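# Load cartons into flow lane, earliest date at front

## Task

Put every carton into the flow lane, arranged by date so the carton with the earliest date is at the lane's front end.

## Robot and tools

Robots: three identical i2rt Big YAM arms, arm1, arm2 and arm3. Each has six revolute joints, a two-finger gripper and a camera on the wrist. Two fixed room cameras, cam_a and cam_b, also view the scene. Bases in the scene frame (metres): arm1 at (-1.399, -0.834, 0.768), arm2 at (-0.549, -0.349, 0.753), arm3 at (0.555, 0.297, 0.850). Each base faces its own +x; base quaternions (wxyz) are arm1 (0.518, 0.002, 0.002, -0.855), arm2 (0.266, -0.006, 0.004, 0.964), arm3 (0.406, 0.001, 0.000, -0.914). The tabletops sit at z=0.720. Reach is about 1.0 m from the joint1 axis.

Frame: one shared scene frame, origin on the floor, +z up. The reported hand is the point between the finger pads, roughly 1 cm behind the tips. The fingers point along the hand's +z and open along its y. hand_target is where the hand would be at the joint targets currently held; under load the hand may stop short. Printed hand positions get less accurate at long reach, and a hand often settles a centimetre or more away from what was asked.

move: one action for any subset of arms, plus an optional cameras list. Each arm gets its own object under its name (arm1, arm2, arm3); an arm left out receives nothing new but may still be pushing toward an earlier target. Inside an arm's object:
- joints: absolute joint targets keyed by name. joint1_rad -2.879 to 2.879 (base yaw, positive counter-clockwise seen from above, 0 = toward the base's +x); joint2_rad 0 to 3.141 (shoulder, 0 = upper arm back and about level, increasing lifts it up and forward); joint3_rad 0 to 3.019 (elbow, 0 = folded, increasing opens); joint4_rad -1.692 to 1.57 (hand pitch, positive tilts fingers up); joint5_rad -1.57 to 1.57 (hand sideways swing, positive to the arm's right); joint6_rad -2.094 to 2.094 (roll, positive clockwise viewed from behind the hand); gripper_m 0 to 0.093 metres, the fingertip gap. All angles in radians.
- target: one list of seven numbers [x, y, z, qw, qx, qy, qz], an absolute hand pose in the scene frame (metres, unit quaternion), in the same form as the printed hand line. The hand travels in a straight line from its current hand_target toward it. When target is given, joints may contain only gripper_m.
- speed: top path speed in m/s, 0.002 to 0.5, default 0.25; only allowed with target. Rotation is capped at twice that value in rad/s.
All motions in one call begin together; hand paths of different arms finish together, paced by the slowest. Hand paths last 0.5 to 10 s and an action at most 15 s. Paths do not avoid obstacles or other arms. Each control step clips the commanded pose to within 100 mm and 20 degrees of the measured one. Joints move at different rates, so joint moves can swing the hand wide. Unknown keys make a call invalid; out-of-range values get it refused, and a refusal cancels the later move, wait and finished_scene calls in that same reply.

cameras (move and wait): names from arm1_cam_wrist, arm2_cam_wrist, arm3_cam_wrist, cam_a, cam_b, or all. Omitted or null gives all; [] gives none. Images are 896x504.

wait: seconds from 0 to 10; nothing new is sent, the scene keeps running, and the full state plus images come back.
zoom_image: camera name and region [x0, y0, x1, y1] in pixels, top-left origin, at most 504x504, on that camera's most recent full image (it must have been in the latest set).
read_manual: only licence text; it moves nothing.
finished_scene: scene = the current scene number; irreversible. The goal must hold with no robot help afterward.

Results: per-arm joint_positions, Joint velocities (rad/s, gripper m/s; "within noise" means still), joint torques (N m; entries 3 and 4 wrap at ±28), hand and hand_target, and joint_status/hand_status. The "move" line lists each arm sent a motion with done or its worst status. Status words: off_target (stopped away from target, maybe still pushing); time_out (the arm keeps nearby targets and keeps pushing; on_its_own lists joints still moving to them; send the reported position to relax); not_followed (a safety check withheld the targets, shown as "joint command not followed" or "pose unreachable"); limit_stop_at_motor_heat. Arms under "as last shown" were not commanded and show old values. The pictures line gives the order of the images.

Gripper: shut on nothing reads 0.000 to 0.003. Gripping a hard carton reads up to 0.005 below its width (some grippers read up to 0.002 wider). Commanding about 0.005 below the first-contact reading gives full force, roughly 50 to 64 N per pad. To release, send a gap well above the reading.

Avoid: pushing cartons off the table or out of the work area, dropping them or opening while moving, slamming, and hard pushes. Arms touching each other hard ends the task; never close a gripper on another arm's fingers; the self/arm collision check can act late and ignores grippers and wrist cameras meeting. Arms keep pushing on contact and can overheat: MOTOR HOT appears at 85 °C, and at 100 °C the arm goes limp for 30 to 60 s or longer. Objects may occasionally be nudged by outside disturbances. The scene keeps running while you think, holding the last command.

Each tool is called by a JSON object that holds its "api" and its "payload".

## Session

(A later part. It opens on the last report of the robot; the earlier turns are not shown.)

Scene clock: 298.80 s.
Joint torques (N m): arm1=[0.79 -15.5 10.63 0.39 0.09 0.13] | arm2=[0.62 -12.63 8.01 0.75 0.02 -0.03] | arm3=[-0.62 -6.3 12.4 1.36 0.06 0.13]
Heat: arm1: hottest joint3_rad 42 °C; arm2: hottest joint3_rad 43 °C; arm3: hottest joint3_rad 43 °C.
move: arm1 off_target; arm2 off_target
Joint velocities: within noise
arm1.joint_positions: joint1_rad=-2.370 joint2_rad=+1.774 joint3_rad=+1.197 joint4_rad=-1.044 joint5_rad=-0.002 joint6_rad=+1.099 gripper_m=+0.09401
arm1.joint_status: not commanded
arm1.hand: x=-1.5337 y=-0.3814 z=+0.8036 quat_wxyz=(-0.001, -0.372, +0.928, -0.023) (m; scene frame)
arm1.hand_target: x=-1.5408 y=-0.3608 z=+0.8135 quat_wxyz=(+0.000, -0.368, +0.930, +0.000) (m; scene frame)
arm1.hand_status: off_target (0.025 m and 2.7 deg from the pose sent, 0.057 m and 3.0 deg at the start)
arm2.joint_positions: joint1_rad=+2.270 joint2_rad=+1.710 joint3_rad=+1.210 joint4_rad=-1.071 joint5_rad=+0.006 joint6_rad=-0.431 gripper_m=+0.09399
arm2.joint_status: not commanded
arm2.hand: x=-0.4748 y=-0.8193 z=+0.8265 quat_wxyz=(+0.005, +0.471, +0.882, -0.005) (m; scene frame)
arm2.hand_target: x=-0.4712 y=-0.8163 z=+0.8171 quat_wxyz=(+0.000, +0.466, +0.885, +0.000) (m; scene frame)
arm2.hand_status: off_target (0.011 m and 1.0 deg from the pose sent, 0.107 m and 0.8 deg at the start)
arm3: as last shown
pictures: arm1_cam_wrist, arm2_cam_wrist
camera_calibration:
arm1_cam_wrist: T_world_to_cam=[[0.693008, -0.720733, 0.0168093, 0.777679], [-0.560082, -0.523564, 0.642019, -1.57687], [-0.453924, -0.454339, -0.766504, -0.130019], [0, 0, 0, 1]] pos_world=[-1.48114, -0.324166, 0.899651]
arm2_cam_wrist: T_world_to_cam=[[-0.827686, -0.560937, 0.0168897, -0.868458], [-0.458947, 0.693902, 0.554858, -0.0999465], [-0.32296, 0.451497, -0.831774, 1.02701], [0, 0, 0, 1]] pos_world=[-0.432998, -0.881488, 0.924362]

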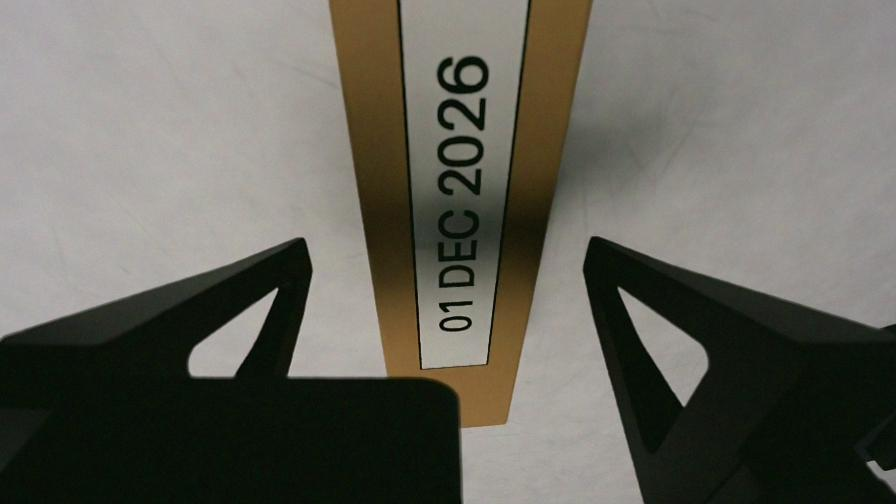

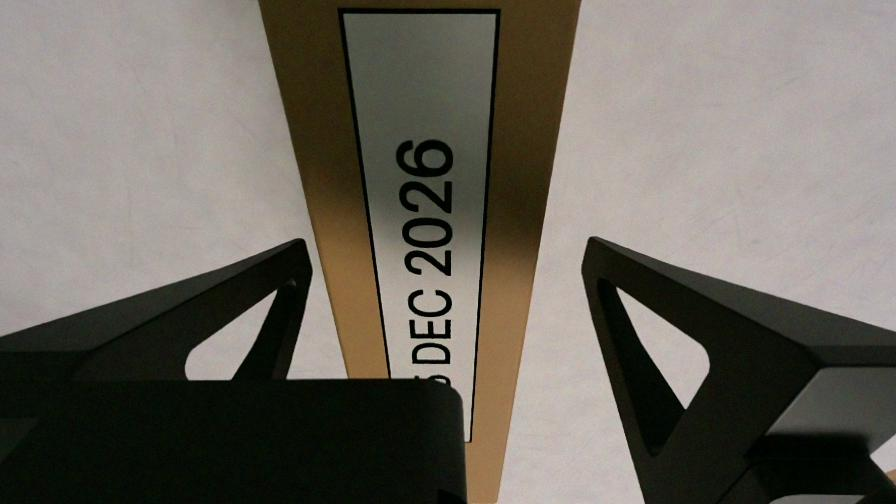

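{"api": "move", "payload": {"arm1": {"target": [-1.542, -0.360, 0.794, 0, -0.3681, 0.9298, 0], "speed": 0.1}, "arm2": {"joints": {"gripper_m": 0.052}}, "cameras": ["arm1_cam_wrist", "arm2_cam_wrist"]}}

Scene clock: 306.40 s.
Joint torques (N m): arm1=[0.91 -15.85 9.18 0.46 0.09 0.15] | arm2=[0.5 -12.69 8.21 0.75 0.05 -0.04] | arm3=[-0.79 -6.24 12.41 1.33 0.06 0.13]
Heat: arm1: hottest joint3_rad 41 °C; arm2: hottest joint2_rad 42 °C; arm3: hottest joint3_rad 43 °C.
move: arm1 off_target; arm2 off_target
Joint velocities: within noise
arm1.joint_positions: joint1_rad=-2.370 joint2_rad=+1.803 joint3_rad=+1.197 joint4_rad=-0.999 joint5_rad=-0.002 joint6_rad=+1.101 gripper_m=+0.09401
arm1.joint_status: not commanded
arm1.hand: x=-1.5360 y=-0.3735 z=+0.7899 quat_wxyz=(-0.001, -0.371, +0.929, -0.015) (m; scene frame)
arm1.hand_target: x=-1.5419 y=-0.3604 z=+0.7943 quat_wxyz=(+0.000, -0.368, +0.930, +0.000) (m; scene frame)
arm1.hand_status: off_target (0.015 m and 1.7 deg from the pose sent, 0.025 m and 2.7 deg at the start)
arm2.joint_positions: joint1_rad=+2.271 joint2_rad=+1.710 joint3_rad=+1.210 joint4_rad=-1.071 joint5_rad=+0.004 joint6_rad=-0.431 gripper_m=+0.06056
arm2.joint_status: gripper_m off_target (ended at +0.06058, target +0.05200)
arm2.hand: x=-0.4740 y=-0.8192 z=+0.8265 quat_wxyz=(+0.005, +0.470, +0.883, -0.004) (m; scene frame)
arm2.hand_target: x=-0.4710 y=-0.8163 z=+0.8171 quat_wxyz=(+0.000, +0.465, +0.885, +0.000) (m; scene frame)
arm2.hand_status: not commanded
arm3: as last shown
pictures: arm1_cam_wrist, arm2_cam_wrist
camera_calibration:
arm1_cam_wrist: T_world_to_cam=[[0.691754, -0.722131, 0.00186492, 0.794703], [-0.557986, -0.532871, 0.63616, -1.56084], [-0.458397, -0.441107, -0.771555, -0.135834], [0, 0, 0, 1]] pos_world=[-1.48293, -0.317767, 0.88666]
arm2_cam_wrist: T_world_to_cam=[[-0.82706, -0.56189, 0.0158244, -0.867351], [-0.460383, 0.693265, 0.554464, -0.100581], [-0.322519, 0.45129, -0.832057, 1.02741], [0, 0, 0, 1]] pos_world=[-0.432297, -0.881289, 0.924361]

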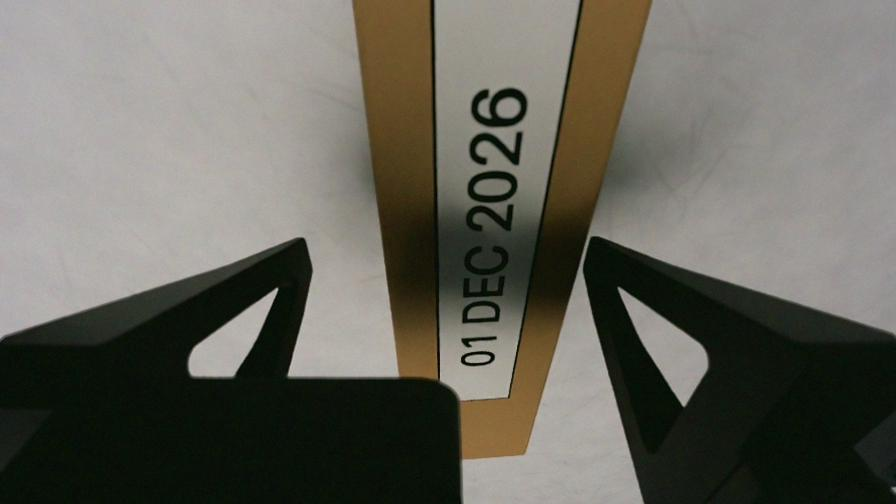

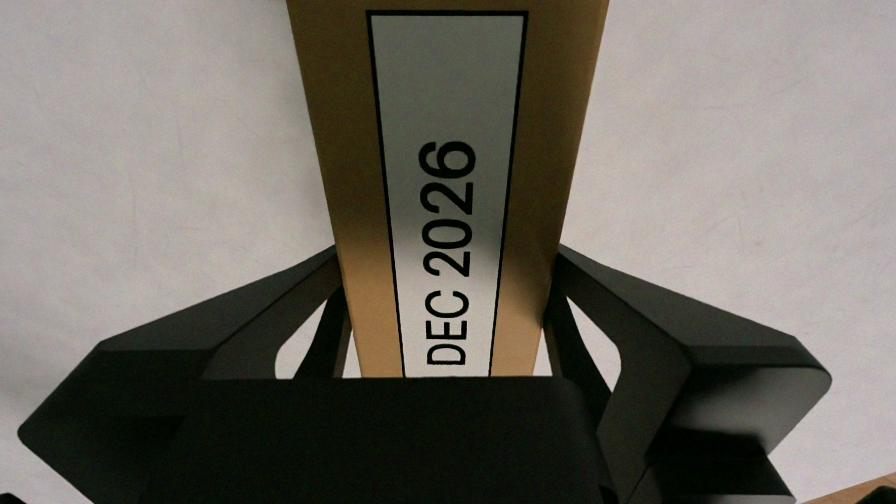

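{"api": "move", "payload": {"arm1": {"target": [-1.5335, -0.3690, 0.794, 0, -0.3681, 0.9298, 0], "speed": 0.1}, "arm2": {"target": [-0.471, -0.8165, 0.93, 0, 0.4656, 0.8850, 0], "speed": 0.1}, "cameras": ["arm1_cam_wrist", "arm2_cam_wrist"]}}

Scene clock: 315.17 s.
Joint torques (N m): arm1=[0.09 -17.73 7.12 0.43 0.11 0.02] | arm2=[0.56 -13.86 14.86 -0.21 0 -0.02] | arm3=[-0.85 -6.18 12.4 1.39 0.06 0.14]
Heat: arm1: hottest joint3_rad 41 °C; arm2: hottest joint2_rad 42 °C; arm3: hottest joint3_rad 43 °C.
move: arm1 done; arm2 off_target
Joint velocities: within noise
arm1.joint_positions: joint1_rad=-2.370 joint2_rad=+1.803 joint3_rad=+1.188 joint4_rad=-0.987 joint5_rad=-0.002 joint6_rad=+1.101 gripper_m=+0.09401
arm1.joint_status: not commanded
arm1.hand: x=-1.5356 y=-0.3748 z=+0.7870 quat_wxyz=(+0.000, -0.371, +0.929, -0.013) (m; scene frame)
arm1.hand_target: x=-1.5335 y=-0.3691 z=+0.7940 quat_wxyz=(+0.000, -0.368, +0.930, +0.000) (m; scene frame)
arm1.hand_status: done (0.009 m and 1.6 deg from the pose sent, 0.007 m and 1.7 deg at the start)
arm2.joint_positions: joint1_rad=+2.272 joint2_rad=+1.623 joint3_rad=+1.309 joint4_rad=-1.338 joint5_rad=+0.005 joint6_rad=-0.431 gripper_m=+0.06056
arm2.joint_status: not commanded
arm2.hand: x=-0.4784 y=-0.7946 z=+0.9011 quat_wxyz=(-0.020, +0.469, +0.882, +0.028) (m; scene frame)
arm2.hand_target: x=-0.4713 y=-0.8146 z=+0.9302 quat_wxyz=(+0.000, +0.466, +0.885, +0.000) (m; scene frame)
arm2.hand_status: off_target (0.037 m and 3.9 deg from the pose sent, 0.104 m and 1.0 deg at the start)
arm3: as last shown
pictures: arm1_cam_wrist, arm2_cam_wrist
camera_calibration:
arm1_cam_wrist: T_world_to_cam=[[0.691466, -0.722409, -0.000501465, 0.794782], [-0.557716, -0.534268, 0.635225, -1.55886], [-0.45916, -0.438956, -0.772327, -0.138231], [0, 0, 0, 1]] pos_world=[-1.48243, -0.319367, 0.883862]
arm2_cam_wrist: T_world_to_cam=[[-0.8263, -0.562955, -0.0175989, -0.828737], [-0.453254, 0.646084, 0.614115, -0.248811], [-0.334349, 0.51542, -0.78902, 1.08346], [0, 0, 0, 1]] pos_world=[-0.435309, -0.864223, 0.993082]

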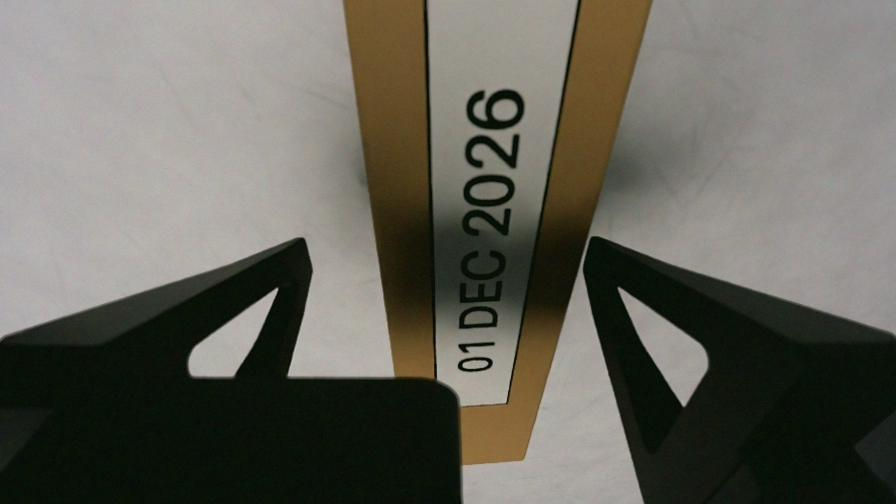

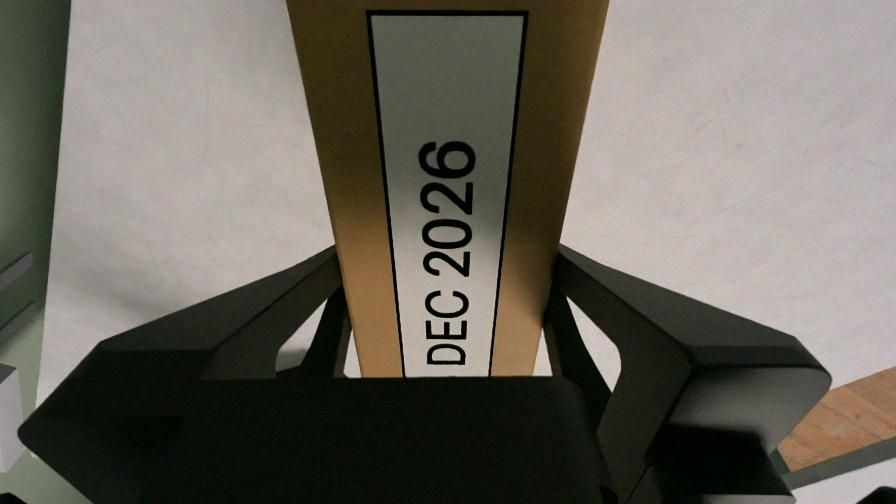

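{"api": "move", "payload": {"arm1": {"target": [-1.525, -0.385, 0.790, 0, -0.3681, 0.9298, 0], "speed": 0.1}, "arm2": {"joints": {"joint2_rad": 1.41, "joint3_rad": 1.498, "joint4_rad": -1.55}}, "cameras": ["arm1_cam_wrist", "arm2_cam_wrist"]}}

Scene clock: 368.47 s.
Joint torques (N m): arm1=[-0.38 -17.26 6.87 0.47 0.11 -0.04] | arm2=[0.56 -10.7 13.72 0.14 -0.01 -0.02] | arm3=[-0.67 -6.42 12.42 1.42 0.06 0.14]
Heat: arm1: hottest joint2_rad 42 °C; arm2: hottest joint3_rad 57 °C; arm3: hottest joint3_rad 44 °C.
move: arm1 off_target; arm2 done
Joint velocities: within noise
arm1.joint_positions: joint1_rad=-2.370 joint2_rad=+1.773 joint3_rad=+1.128 joint4_rad=-0.959 joint5_rad=-0.002 joint6_rad=+1.099 gripper_m=+0.09401
arm1.joint_status: not commanded
arm1.hand: x=-1.5305 y=-0.3918 z=+0.7822 quat_wxyz=(-0.001, -0.372, +0.928, -0.014) (m; scene frame)
arm1.hand_target: x=-1.5250 y=-0.3852 z=+0.7899 quat_wxyz=(+0.000, -0.368, +0.930, +0.000) (m; scene frame)
arm1.hand_status: off_target (0.012 m and 1.7 deg from the pose sent, 0.015 m and 1.6 deg at the start)
arm2.joint_positions: joint1_rad=+2.272 joint2_rad=+1.414 joint3_rad=+1.454 joint4_rad=-1.543 joint5_rad=+0.006 joint6_rad=-0.431 gripper_m=+0.06056
arm2.joint_status: all done
arm2.hand: x=-0.4838 y=-0.7684 z=+1.0438 quat_wxyz=(+0.025, +0.469, +0.882, -0.032) (m; scene frame)
arm2.hand_target: x=-0.4791 y=-0.7749 z=+1.0630 quat_wxyz=(+0.037, +0.465, +0.883, -0.048) (m; scene frame)
arm2.hand_status: not commanded
arm3: as last shown
pictures: arm1_cam_wrist, arm2_cam_wrist
camera_calibration:
arm1_cam_wrist: T_world_to_cam=[[0.693358, -0.720592, 0.00154284, 0.780935], [-0.556701, -0.534299, 0.636089, -1.5612], [-0.457536, -0.441896, -0.771614, -0.146314], [0, 0, 0, 1]] pos_world=[-1.47753, -0.336069, 0.878961]
arm2_cam_wrist: T_world_to_cam=[[-0.827249, -0.56, 0.0453788, -0.8799], [-0.465626, 0.728548, 0.502405, -0.181833], [-0.314407, 0.394484, -0.863441, 1.17514], [0, 0, 0, 1]] pos_world=[-0.443089, -0.823845, 1.14595]

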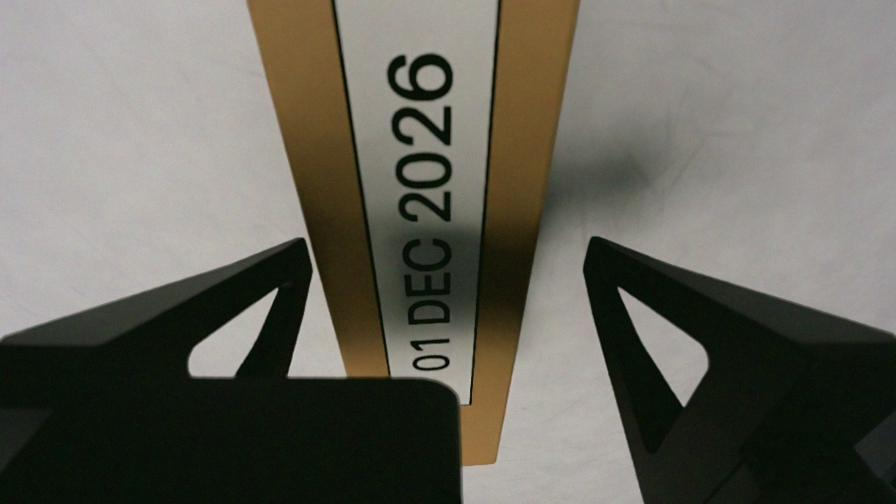

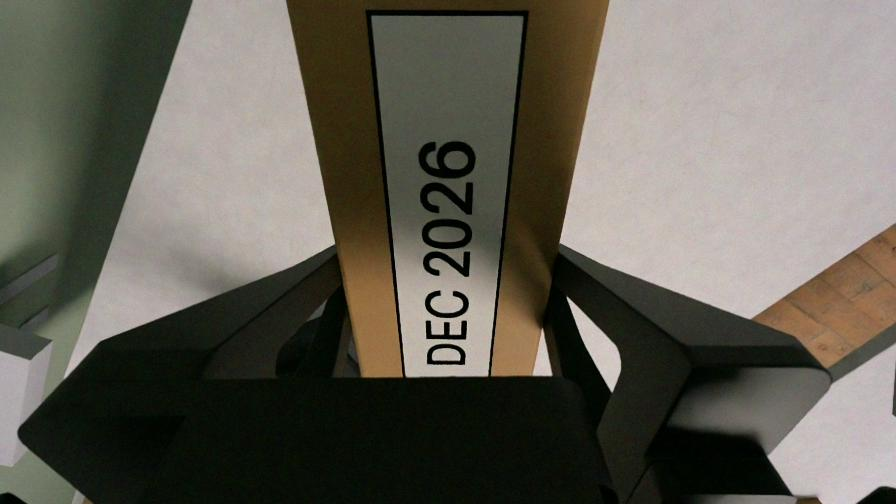

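{"api": "move", "payload": {"arm1": {"joints": {"gripper_m": 0.052}}, "arm2": {"joints": {"joint1_rad": -1.908, "joint6_rad": -0.876}}, "cameras": ["arm2_cam_wrist", "cam_a"]}}

Scene clock: 375.03 s.
Joint torques (N m): arm1=[-0.38 -17.2 6.91 0.25 0.18 -0.03] | arm2=[-0.38 -12.28 13.63 0.01 -0.15 -0.13] | arm3=[-0.62 -6.36 12.45 1.36 0.06 0.13]
Heat: arm1: hottest joint2_rad 41 °C; arm2: hottest joint3_rad 57 °C; arm3: hottest joint3_rad 44 °C.
move: arm1 off_target; arm2 done
Joint velocities: within noise
arm1.joint_positions: joint1_rad=-2.370 joint2_rad=+1.772 joint3_rad=+1.128 joint4_rad=-0.953 joint5_rad=-0.004 joint6_rad=+1.099 gripper_m=+0.05989
arm1.joint_status: gripper_m off_target (ended at +0.05992, target +0.05200)
arm1.hand: x=-1.5312 y=-0.3904 z=+0.7825 quat_wxyz=(-0.001, -0.372, +0.928, -0.011) (m; scene frame)
arm1.hand_target: x=-1.5250 y=-0.3851 z=+0.7901 quat_wxyz=(+0.000, -0.368, +0.930, +0.000) (m; scene frame)
arm1.hand_status: not commanded
arm2.joint_positions: joint1_rad=-1.905 joint2_rad=+1.428 joint3_rad=+1.454 joint4_rad=-1.542 joint5_rad=+0.008 joint6_rad=-0.865 gripper_m=+0.06058
arm2.joint_status: all done
arm2.hand: x=-0.2201 y=-0.0710 z=+1.0326 quat_wxyz=(-0.026, +0.704, -0.710, +0.014) (m; scene frame)
arm2.hand_target: x=-0.2159 y=-0.0684 z=+1.0573 quat_wxyz=(-0.053, +0.706, -0.706, +0.016) (m; scene frame)
arm2.hand_status: not commanded
arm3: as last shown
pictures: arm2_cam_wrist, cam_a
camera_calibration:
arm2_cam_wrist: T_world_to_cam=[[0.997551, -0.00461588, 0.0697838, 0.145206], [-0.0422939, -0.834496, 0.549388, -0.627836], [0.0556984, -0.550994, -0.832648, 0.95586], [0, 0, 0, 1]] pos_world=[-0.224644, 0.00341736, 1.13069]

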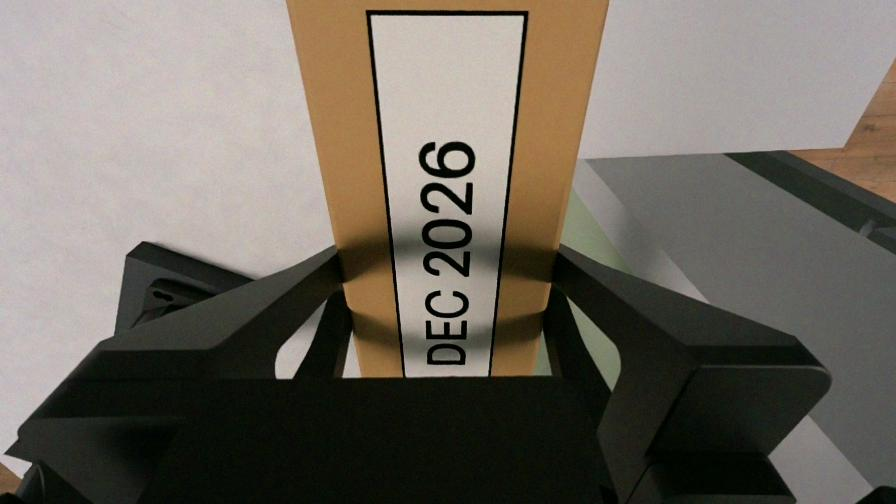

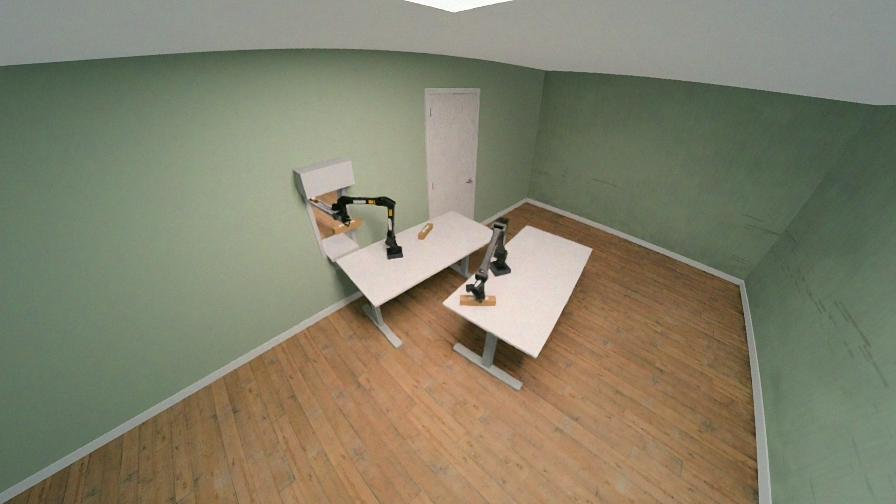

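{"api": "move", "payload": {"arm1": {"target": [-1.525, -0.380, 0.93, 0, -0.3681, 0.9298, 0], "speed": 0.15}, "arm2": {"target": [-0.125, 0.006, 0.925, 0.0304, -0.7068, 0.7068, -0.0028], "speed": 0.2}, "cameras": ["arm2_cam_wrist", "cam_a"]}}

Scene clock: 393.43 s.
Joint torques (N m): arm1=[-0.56 -16.79 12.92 -0.43 0.21 -0.05] | arm2=[-0.67 -15.56 15.31 0.51 -0.18 -0.12] | arm3=[-0.73 -6.36 12.33 1.39 0.06 0.14]
Heat: arm1: hottest joint2_rad 40 °C; arm2: hottest joint3_rad 57 °C; arm3: hottest joint3_rad 44 °C.
move: arm1 off_target; arm2 off_target
Joint velocities: within noise
arm1.joint_positions: joint1_rad=-2.373 joint2_rad=+1.626 joint3_rad=+1.277 joint4_rad=-1.298 joint5_rad=-0.004 joint6_rad=+1.096 gripper_m=+0.05989
arm1.joint_status: not commanded
arm1.hand: x=-1.5270 y=-0.4024 z=+0.8987 quat_wxyz=(-0.003, -0.372, +0.928, -0.036) (m; scene frame)
arm1.hand_target: x=-1.5245 y=-0.3818 z=+0.9301 quat_wxyz=(+0.000, -0.368, +0.930, +0.000) (m; scene frame)
arm1.hand_status: off_target (0.039 m and 4.1 deg from the pose sent, 0.148 m and 1.3 deg at the start)
arm2.joint_positions: joint1_rad=-1.906 joint2_rad=+1.761 joint3_rad=+1.501 joint4_rad=-1.327 joint5_rad=-0.013 joint6_rad=-0.870 gripper_m=+0.06058
arm2.joint_status: not commanded
arm2.hand: x=-0.1482 y=-0.0090 z=+0.8985 quat_wxyz=(+0.008, +0.705, -0.709, +0.000) (m; scene frame)
arm2.hand_target: x=-0.1267 y=+0.0044 z=+0.9257 quat_wxyz=(-0.031, +0.707, -0.707, +0.003) (m; scene frame)
arm2.hand_status: off_target (0.038 m and 4.4 deg from the pose sent, 0.163 m and 1.4 deg at the start)
arm3: as last shown
pictures: arm2_cam_wrist, cam_a
camera_calibration:
arm2_cam_wrist: T_world_to_cam=[[0.999998, 0.000352819, 0.00181126, 0.144672], [-0.000753839, -0.817804, 0.575497, -0.516653], [0.0016843, -0.575497, -0.817802, 0.85277], [0, 0, 0, 1]] pos_world=[-0.146498, 0.0681949, 0.994467]

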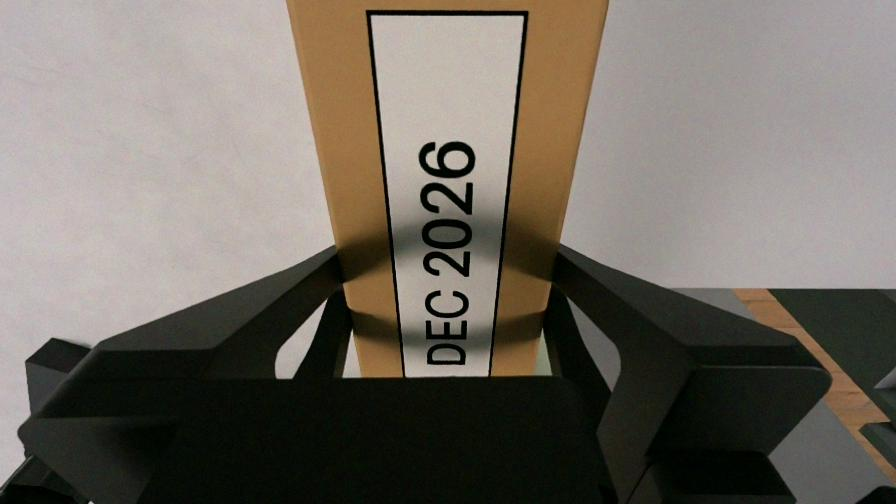

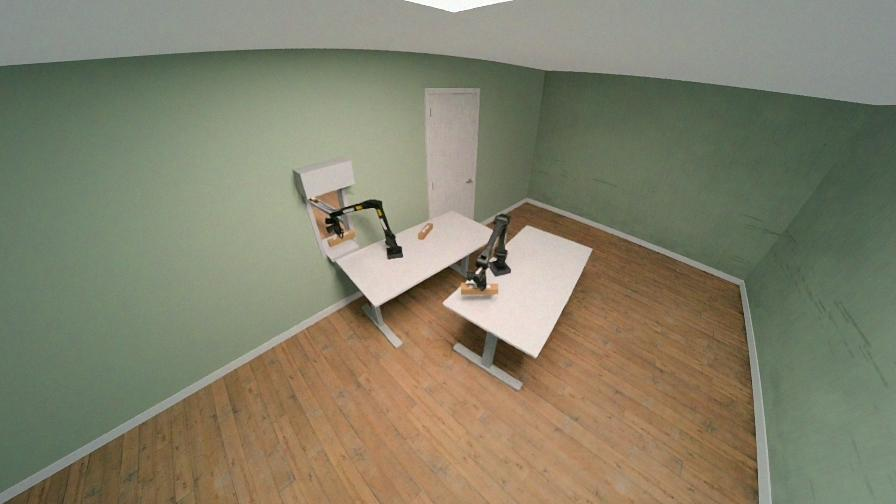

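{"api": "move", "payload": {"arm1": {"joints": {"joint1_rad": 2.424, "joint2_rad": 1.41, "joint3_rad": 1.498, "joint4_rad": -1.58, "joint6_rad": -0.36}}, "arm2": {"target": [-0.108, 0.013, 0.797, 0.0304, -0.7068, 0.7068, -0.0028], "speed": 0.1}, "cameras": ["arm1_cam_wrist", "arm2_cam_wrist", "arm3_cam_wrist"]}}

Scene clock: 401.40 s.
Joint torques (N m): arm1=[1.49 -15.68 11.49 -0.17 0.01 -0.03] | arm2=[-0.91 -17.32 8.91 0.83 -0.18 -0.12] | arm3=[-0.62 -6.36 12.45 1.35 0.05 0.13]
Heat: arm1: hottest joint2_rad 41 °C; arm2: hottest joint3_rad 56 °C; arm3: hottest joint3_rad 44 °C.
move: arm1 done; arm2 done
Joint velocities: within noise
arm1.joint_positions: joint1_rad=+2.415 joint2_rad=+1.440 joint3_rad=+1.465 joint4_rad=-1.570 joint5_rad=-0.002 joint6_rad=-0.353 gripper_m=+0.05994
arm1.joint_status: all done
arm1.hand: x=-0.9991 y=-0.6834 z=+1.0481 quat_wxyz=(-0.015, +0.350, -0.936, -0.003) (m; scene frame)
arm1.hand_target: x=-1.0005 y=-0.6800 z=+1.0731 quat_wxyz=(-0.042, +0.357, -0.933, -0.004) (m; scene frame)
arm1.hand_status: not commanded
arm2.joint_positions: joint1_rad=-1.909 joint2_rad=+1.917 joint3_rad=+1.449 joint4_rad=-1.048 joint5_rad=-0.014 joint6_rad=-0.876 gripper_m=+0.06058
arm2.joint_status: not commanded
arm2.hand: x=-0.1128 y=+0.0164 z=+0.7988 quat_wxyz=(-0.027, +0.707, -0.707, +0.003) (m; scene frame)
arm2.hand_target: x=-0.1080 y=+0.0130 z=+0.7971 quat_wxyz=(-0.031, +0.707, -0.707, +0.003) (m; scene frame)
arm2.hand_status: done (0.006 m and 0.4 deg from the pose sent, 0.111 m and 4.5 deg at the start)
arm3.joint_positions: joint1_rad=-0.089 joint2_rad=+0.838 joint3_rad=+0.927 joint4_rad=-0.691 joint5_rad=+0.000 joint6_rad=-0.007 gripper_m=+0.09399
arm3.joint_status: not commanded
arm3.hand: x=+0.2585 y=+0.0244 z=+1.2016 quat_wxyz=(-0.169, -0.823, -0.326, +0.433) (m; scene frame)
arm3.hand_target: x=+0.2572 y=+0.0292 z=+1.1991 quat_wxyz=(-0.166, -0.828, -0.319, +0.430) (m; scene frame)
arm3.hand_status: not commanded
pictures: arm1_cam_wrist, arm2_cam_wrist, arm3_cam_wrist
camera_calibration:
arm1_cam_wrist: T_world_to_cam=[[0.659981, -0.751011, -0.0201907, 0.170545], [-0.591394, -0.53591, 0.602539, -1.59085], [-0.463334, -0.385724, -0.797834, 0.233203], [0, 0, 0, 1]] pos_world=[-0.945325, -0.63452, 1.14805]
arm2_cam_wrist: T_world_to_cam=[[0.998422, 0.00317437, 0.0560701, 0.0658286], [-0.0274214, -0.84374, 0.536052, -0.409404], [0.0490102, -0.536743, -0.842321, 0.810026], [0, 0, 0, 1]] pos_world=[-0.116651, 0.0891357, 0.898073]
arm3_cam_wrist: T_world_to_cam=[[-0.677637, 0.735334, -0.0096003, 0.169655], [0.697932, 0.638947, -0.323478, 0.194523], [-0.23173, -0.225901, -0.946187, 1.32537], [0, 0, 0, 1]] pos_world=[0.28633, 0.0503601, 1.3186]

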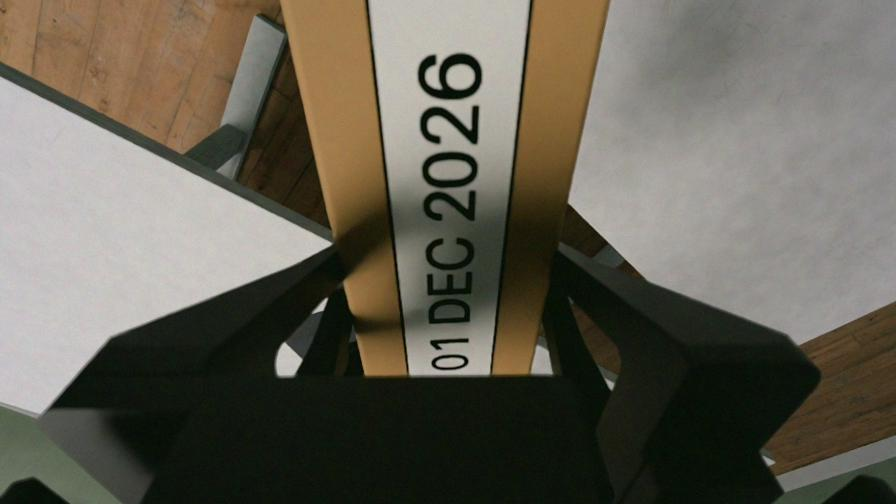

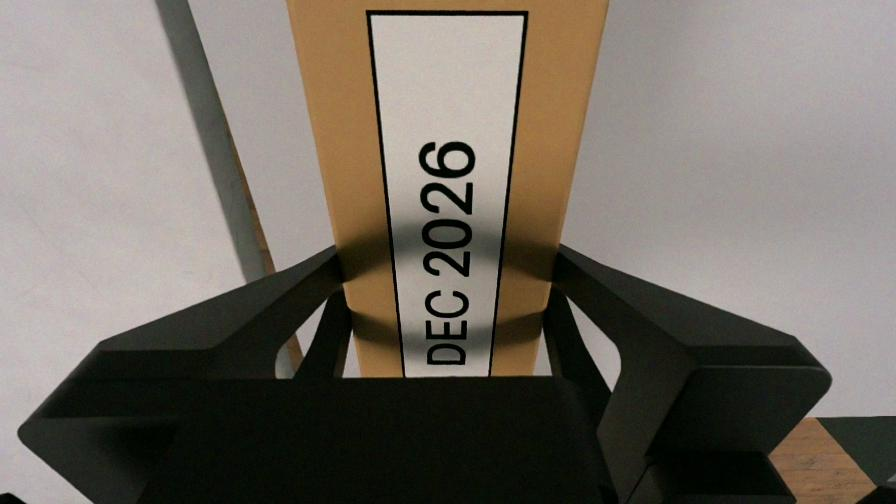

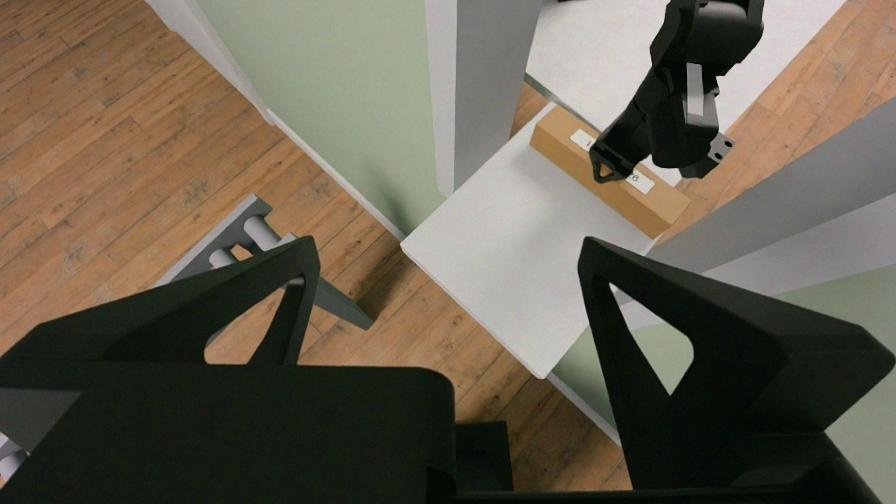

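{"api": "move", "payload": {"arm1": {"target": [-0.831, -0.613, 0.913, 0.0349, -0.3582, 0.9330, 0.0002], "speed": 0.2}, "arm2": {"target": [-0.112, 0.012, 0.788, 0, -0.7071, 0.7071, 0], "speed": 0.1}, "cameras": ["arm1_cam_wrist", "arm3_cam_wrist", "cam_a"]}}

Scene clock: 411.93 s.
Joint torques (N m): arm1=[1.79 -22.59 13.42 0.25 0.07 -0.04] | arm2=[-0.73 -15.56 11.21 -0.29 -0.14 -0.09] | arm3=[-0.67 -6.18 12.36 1.36 0.05 0.11]
Heat: arm1: hottest joint2_rad 41 °C; arm2: hottest joint3_rad 55 °C; arm3: hottest joint3_rad 44 °C.
move: arm1 off_target; arm2 done
Joint velocities: within noise
arm1.joint_positions: joint1_rad=+2.415 joint2_rad=+1.943 joint3_rad=+1.663 joint4_rad=-1.315 joint5_rad=+0.003 joint6_rad=-0.353 gripper_m=+0.05994
arm1.joint_status: not commanded
arm1.hand: x=-0.8527 y=-0.6280 z=+0.8769 quat_wxyz=(+0.010, +0.351, -0.936, -0.001) (m; scene frame)
arm1.hand_target: x=-0.8336 y=-0.6139 z=+0.9137 quat_wxyz=(-0.035, +0.358, -0.933, +0.000) (m; scene frame)
arm1.hand_status: off_target (0.045 m and 5.3 deg from the pose sent, 0.227 m and 2.5 deg at the start)
arm2.joint_positions: joint1_rad=-1.909 joint2_rad=+1.932 joint3_rad=+1.449 joint4_rad=-1.081 joint5_rad=-0.014 joint6_rad=-0.877 gripper_m=+0.06058
arm2.joint_status: not commanded
arm2.hand: x=-0.1200 y=+0.0103 z=+0.7904 quat_wxyz=(-0.003, +0.707, -0.707, +0.001) (m; scene frame)
arm2.hand_target: x=-0.1121 y=+0.0118 z=+0.7880 quat_wxyz=(+0.000, +0.707, -0.707, +0.000) (m; scene frame)
arm2.hand_status: done (0.009 m and 0.4 deg from the pose sent, 0.012 m and 3.1 deg at the start)
arm3: as last shown
pictures: arm1_cam_wrist, arm3_cam_wrist, cam_a
camera_calibration:
arm1_cam_wrist: T_world_to_cam=[[0.658918, -0.751487, -0.0330811, 0.122177], [-0.562709, -0.521624, 0.641301, -1.37196], [-0.499185, -0.40395, -0.766576, 0.116389], [0, 0, 0, 1]] pos_world=[-0.794417, -0.576817, 0.973101]
arm3_cam_wrist: T_world_to_cam=[[-0.677637, 0.735334, -0.0096003, 0.169655], [0.697932, 0.638947, -0.323478, 0.194523], [-0.23173, -0.225901, -0.946187, 1.32537], [0, 0, 0, 1]] pos_world=[0.28633, 0.0503601, 1.3186]

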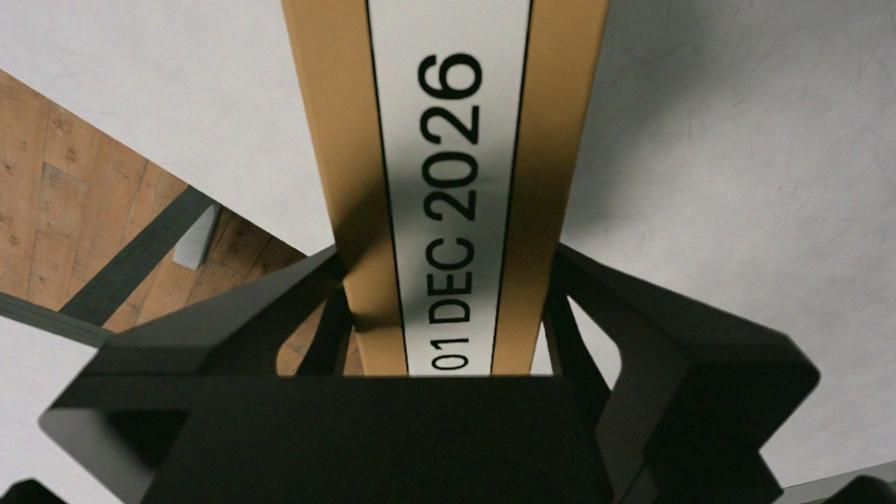

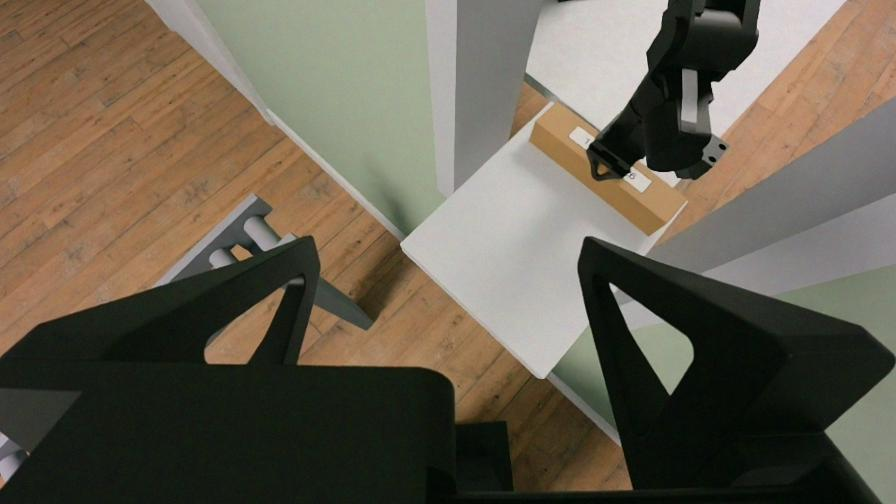

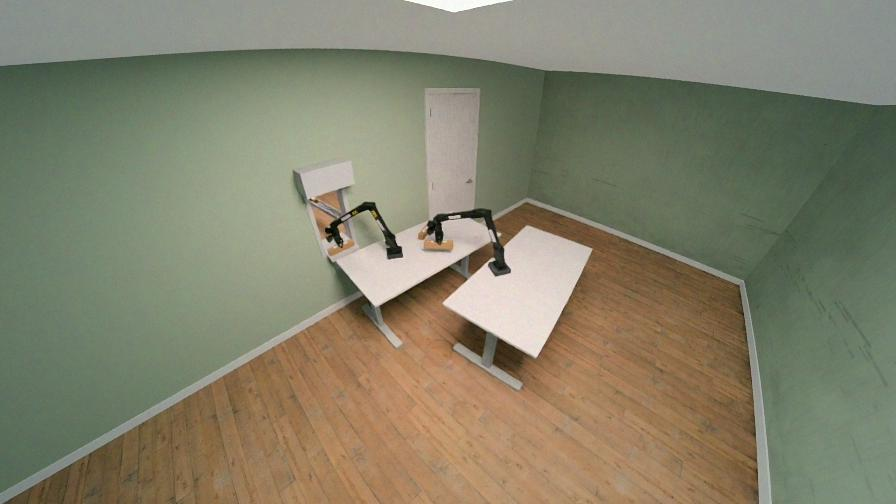

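{"api": "move", "payload": {"arm1": {"target": [-0.8336, -0.6139, 0.812, 0.0249, -0.3582, 0.9330, 0.0002], "speed": 0.1}, "arm2": {"target": [-0.114, 0.010, 0.776, 0, -0.7071, 0.7071, 0], "speed": 0.1}, "cameras": ["arm1_cam_wrist", "arm3_cam_wrist"]}}

Scene clock: 418.53 s.
Joint torques (N m): arm1=[1.73 -22.36 9.03 0.53 0.07 -0.04] | arm2=[-0.67 -14.92 9.44 0.98 -0.13 -0.09] | arm3=[-0.73 -6.36 12.41 1.36 0.05 0.13]
Heat: arm1: hottest joint2_rad 42 °C; arm2: hottest joint3_rad 54 °C; arm3: hottest joint3_rad 44 °C.
move: arm1 off_target; arm2 off_target
Joint velocities: within noise
arm1.joint_positions: joint1_rad=+2.415 joint2_rad=+2.029 joint3_rad=+1.582 joint4_rad=-1.117 joint5_rad=+0.003 joint6_rad=-0.353 gripper_m=+0.05994
arm1.joint_status: not commanded
arm1.hand: x=-0.8409 y=-0.6231 z=+0.7992 quat_wxyz=(-0.005, +0.350, -0.937, -0.001) (m; scene frame)
arm1.hand_target: x=-0.8340 y=-0.6140 z=+0.8121 quat_wxyz=(-0.025, +0.358, -0.933, +0.000) (m; scene frame)
arm1.hand_status: off_target (0.017 m and 2.4 deg from the pose sent, 0.069 m and 4.2 deg at the start)
arm2.joint_positions: joint1_rad=-1.909 joint2_rad=+1.933 joint3_rad=+1.449 joint4_rad=-1.080 joint5_rad=-0.015 joint6_rad=-0.877 gripper_m=+0.06058
arm2.joint_status: not commanded
arm2.hand: x=-0.1199 y=+0.0105 z=+0.7902 quat_wxyz=(-0.004, +0.707, -0.707, +0.000) (m; scene frame)
arm2.hand_target: x=-0.1143 y=+0.0097 z=+0.7762 quat_wxyz=(+0.000, +0.707, -0.707, +0.000) (m; scene frame)
arm2.hand_status: off_target (0.015 m and 0.4 deg from the pose sent, 0.016 m and 0.4 deg at the start)
arm3: as last shown
pictures: arm1_cam_wrist, arm3_cam_wrist
camera_calibration:
arm1_cam_wrist: T_world_to_cam=[[0.659621, -0.751274, -0.022053, 0.10745], [-0.581438, -0.528658, 0.618425, -1.3148], [-0.476266, -0.395104, -0.785534, 0.104629], [0, 0, 0, 1]] pos_world=[-0.785523, -0.573019, 0.897668]
arm3_cam_wrist: T_world_to_cam=[[-0.677637, 0.735334, -0.0096003, 0.169655], [0.697932, 0.638947, -0.323478, 0.194523], [-0.23173, -0.225901, -0.946187, 1.32537], [0, 0, 0, 1]] pos_world=[0.28633, 0.0503601, 1.3186]

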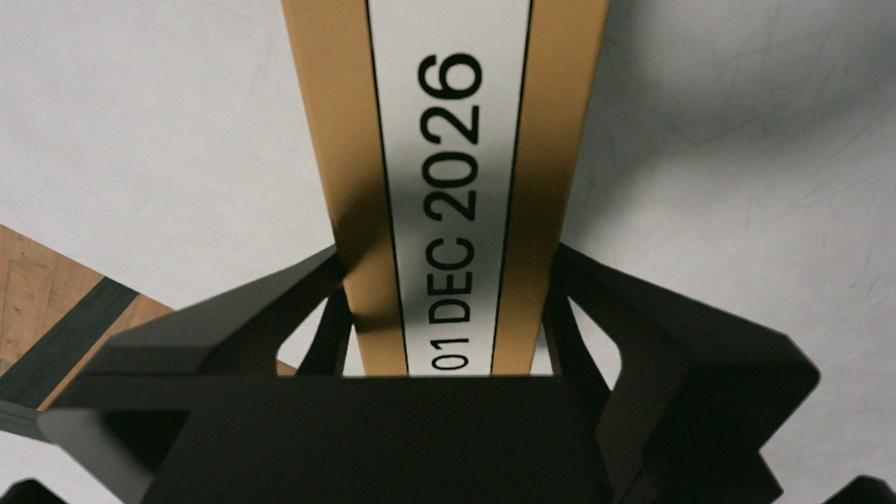

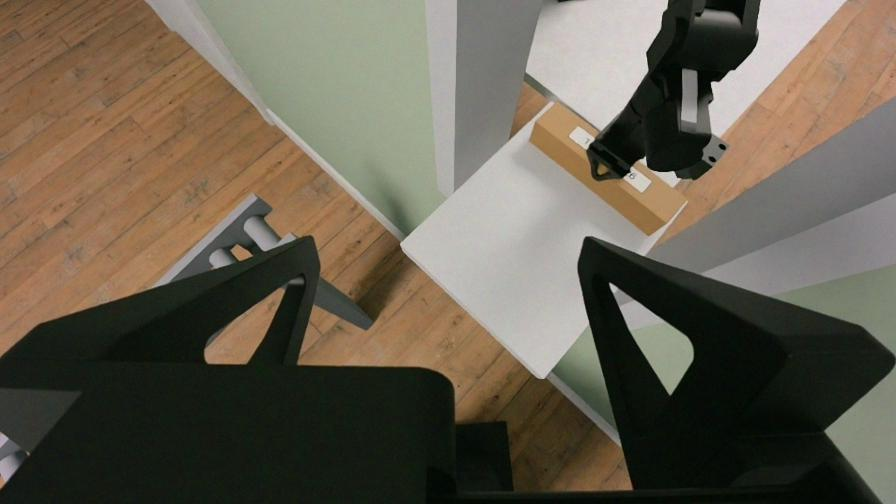

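{"api": "move", "payload": {"arm1": {"target": [-0.8400, -0.6180, 0.800, 0.0, -0.3582, 0.9336, 0.0], "speed": 0.08}, "arm2": {"joints": {"gripper_m": 0.09}}, "cameras": ["arm1_cam_wrist", "arm2_cam_wrist", "arm3_cam_wrist"]}}

Scene clock: 421.77 s.
Joint torques (N m): arm1=[1.61 -21.3 9.35 -0.29 0.06 -0.06] | arm2=[-0.73 -15.68 9.4 0.69 -0.13 -0.09] | arm3=[-0.85 -6.3 12.44 1.35 0.06 0.14]
Heat: arm1: hottest joint2_rad 42 °C; arm2: hottest joint3_rad 54 °C; arm3: hottest joint3_rad 44 °C.
move: arm1 off_target; arm2 done
Joint velocities: within noise
arm1.joint_positions: joint1_rad=+2.415 joint2_rad=+2.041 joint3_rad=+1.582 joint4_rad=-1.126 joint5_rad=+0.004 joint6_rad=-0.353 gripper_m=+0.05994
arm1.joint_status: not commanded
arm1.hand: x=-0.8441 y=-0.6245 z=+0.7922 quat_wxyz=(+0.005, +0.351, -0.937, +0.000) (m; scene frame)
arm1.hand_target: x=-0.8402 y=-0.6181 z=+0.8000 quat_wxyz=(+0.000, +0.358, -0.934, +0.000) (m; scene frame)
arm1.hand_status: off_target (0.011 m and 1.1 deg from the pose sent, 0.005 m and 1.1 deg at the start)
arm2.joint_positions: joint1_rad=-1.909 joint2_rad=+1.941 joint3_rad=+1.449 joint4_rad=-1.073 joint5_rad=-0.015 joint6_rad=-0.877 gripper_m=+0.08994
arm2.joint_status: all done
arm2.hand: x=-0.1192 y=+0.0110 z=+0.7859 quat_wxyz=(-0.003, +0.707, -0.707, +0.000) (m; scene frame)
arm2.hand_target: x=-0.1143 y=+0.0097 z=+0.7761 quat_wxyz=(+0.000, +0.707, -0.707, +0.000) (m; scene frame)
arm2.hand_status: not commanded
arm3: as last shown
pictures: arm1_cam_wrist, arm2_cam_wrist, arm3_cam_wrist
camera_calibration:
arm1_cam_wrist: T_world_to_cam=[[0.659166, -0.751446, -0.0287923, 0.113277], [-0.569042, -0.523461, 0.634176, -1.31179], [-0.491621, -0.401643, -0.772652, 0.0697915], [0, 0, 0, 1]] pos_world=[-0.786819, -0.573517, 0.88909]
arm2_cam_wrist: T_world_to_cam=[[0.999832, 0.00389964, 0.0179163, 0.103103], [-0.00685063, -0.826912, 0.562289, -0.425655], [0.0170079, -0.562318, -0.826746, 0.78086], [0, 0, 0, 1]] pos_world=[-0.119282, 0.0867101, 0.883067]
arm3_cam_wrist: T_world_to_cam=[[-0.677637, 0.735334, -0.0096003, 0.169655], [0.697932, 0.638947, -0.323478, 0.194523], [-0.23173, -0.225901, -0.946187, 1.32537], [0, 0, 0, 1]] pos_world=[0.28633, 0.0503601, 1.3186]

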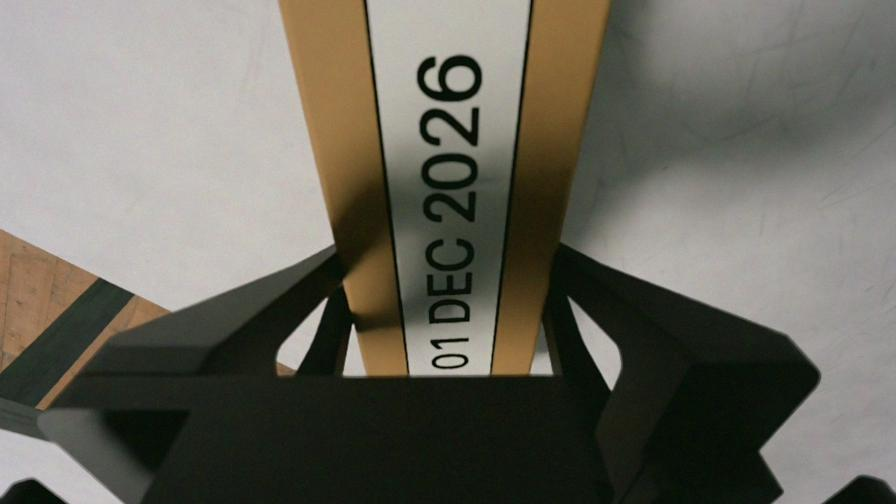

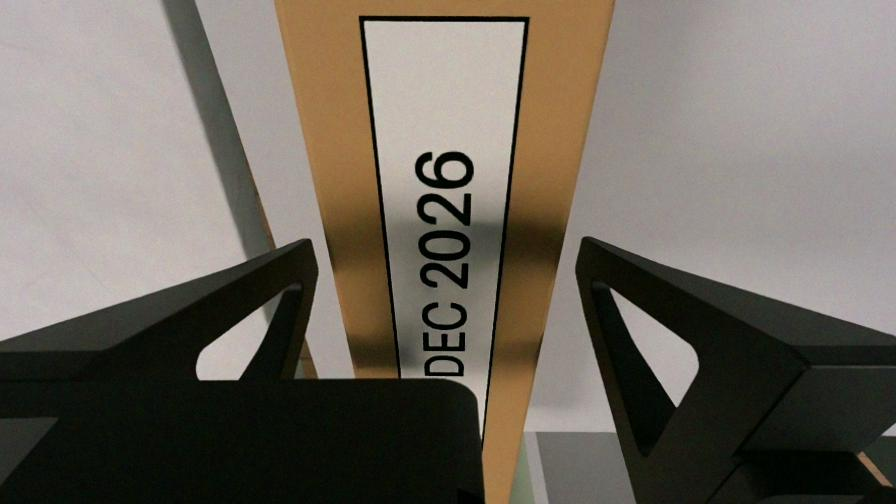

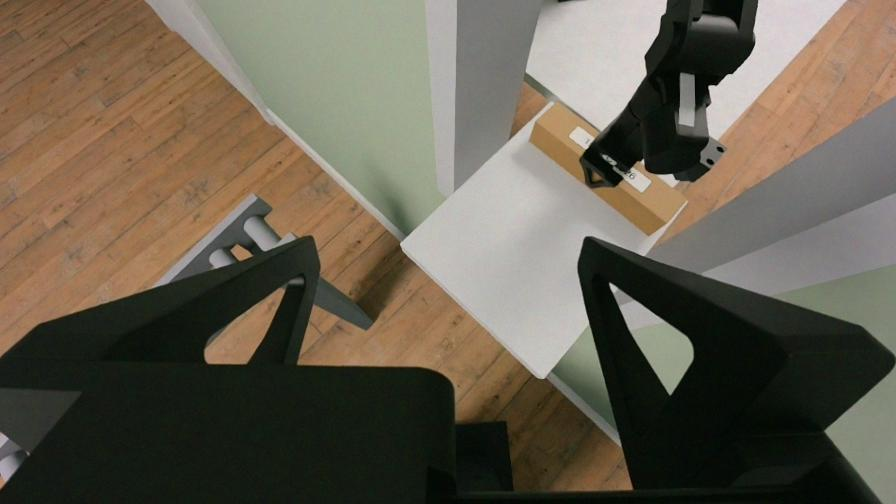

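{"api": "move", "payload": {"arm1": {"target": [-0.8400, -0.6180, 0.784, 0.0, -0.3582, 0.9336, 0.0], "speed": 0.08}, "arm2": {"target": [-0.118, 0.010, 0.90, 0, -0.7071, 0.7071, 0], "speed": 0.25}, "cameras": ["arm1_cam_wrist"]}}

Scene clock: 428.13 s.
Joint torques (N m): arm1=[1.55 -19.9 8.17 0.65 0.06 -0.06] | arm2=[-0.62 -14.74 13.24 -0.05 -0.15 -0.08] | arm3=[-0.85 -6.18 12.38 1.33 0.06 0.12]
Heat: arm1: hottest joint2_rad 42 °C; arm2: hottest joint3_rad 53 °C; arm3: hottest joint3_rad 44 °C.
move: arm1 done; arm2 off_target
Joint velocities: within noise
arm1.joint_positions: joint1_rad=+2.415 joint2_rad=+2.042 joint3_rad=+1.582 joint4_rad=-1.119 joint5_rad=+0.004 joint6_rad=-0.353 gripper_m=+0.05994
arm1.joint_status: not commanded
arm1.hand: x=-0.8427 y=-0.6239 z=+0.7915 quat_wxyz=(+0.002, +0.351, -0.937, +0.000) (m; scene frame)
arm1.hand_target: x=-0.8403 y=-0.6181 z=+0.7840 quat_wxyz=(+0.000, +0.358, -0.934, +0.000) (m; scene frame)
arm1.hand_status: done (0.010 m and 1.0 deg from the pose sent, 0.011 m and 1.1 deg at the start)
arm2.joint_positions: joint1_rad=-1.909 joint2_rad=+1.816 joint3_rad=+1.570 joint4_rad=-1.338 joint5_rad=-0.014 joint6_rad=-0.877 gripper_m=+0.08995
arm2.joint_status: not commanded
arm2.hand: x=-0.1305 y=+0.0035 z=+0.8955 quat_wxyz=(+0.006, +0.707, -0.707, +0.000) (m; scene frame)
arm2.hand_target: x=-0.1183 y=+0.0096 z=+0.9000 quat_wxyz=(+0.000, +0.707, -0.707, +0.000) (m; scene frame)
arm2.hand_status: off_target (0.015 m and 0.7 deg from the pose sent, 0.114 m and 0.4 deg at the start)
arm3: as last shown
pictures: arm1_cam_wrist
camera_calibration:
arm1_cam_wrist: T_world_to_cam=[[0.659341, -0.751366, -0.0268076, 0.111322], [-0.572447, -0.524812, 0.629981, -1.31071], [-0.487415, -0.400026, -0.776148, 0.0775338], [0, 0, 0, 1]] pos_world=[-0.78592, -0.573218, 0.888884]

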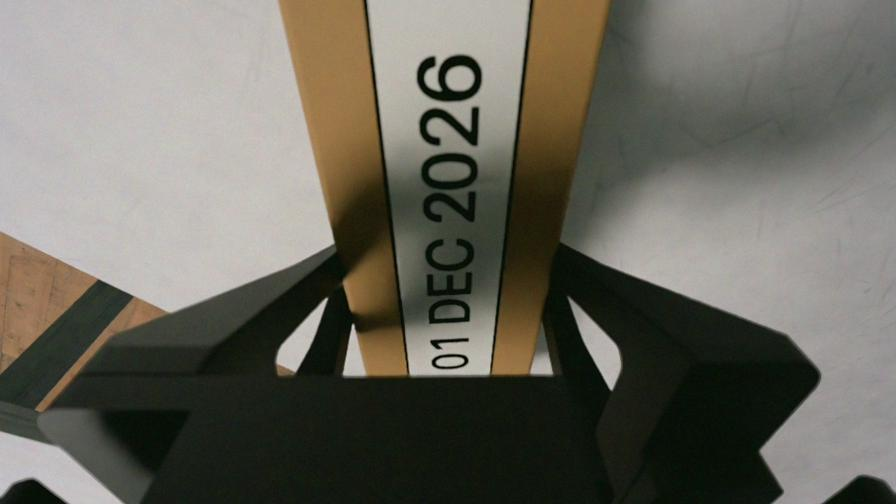

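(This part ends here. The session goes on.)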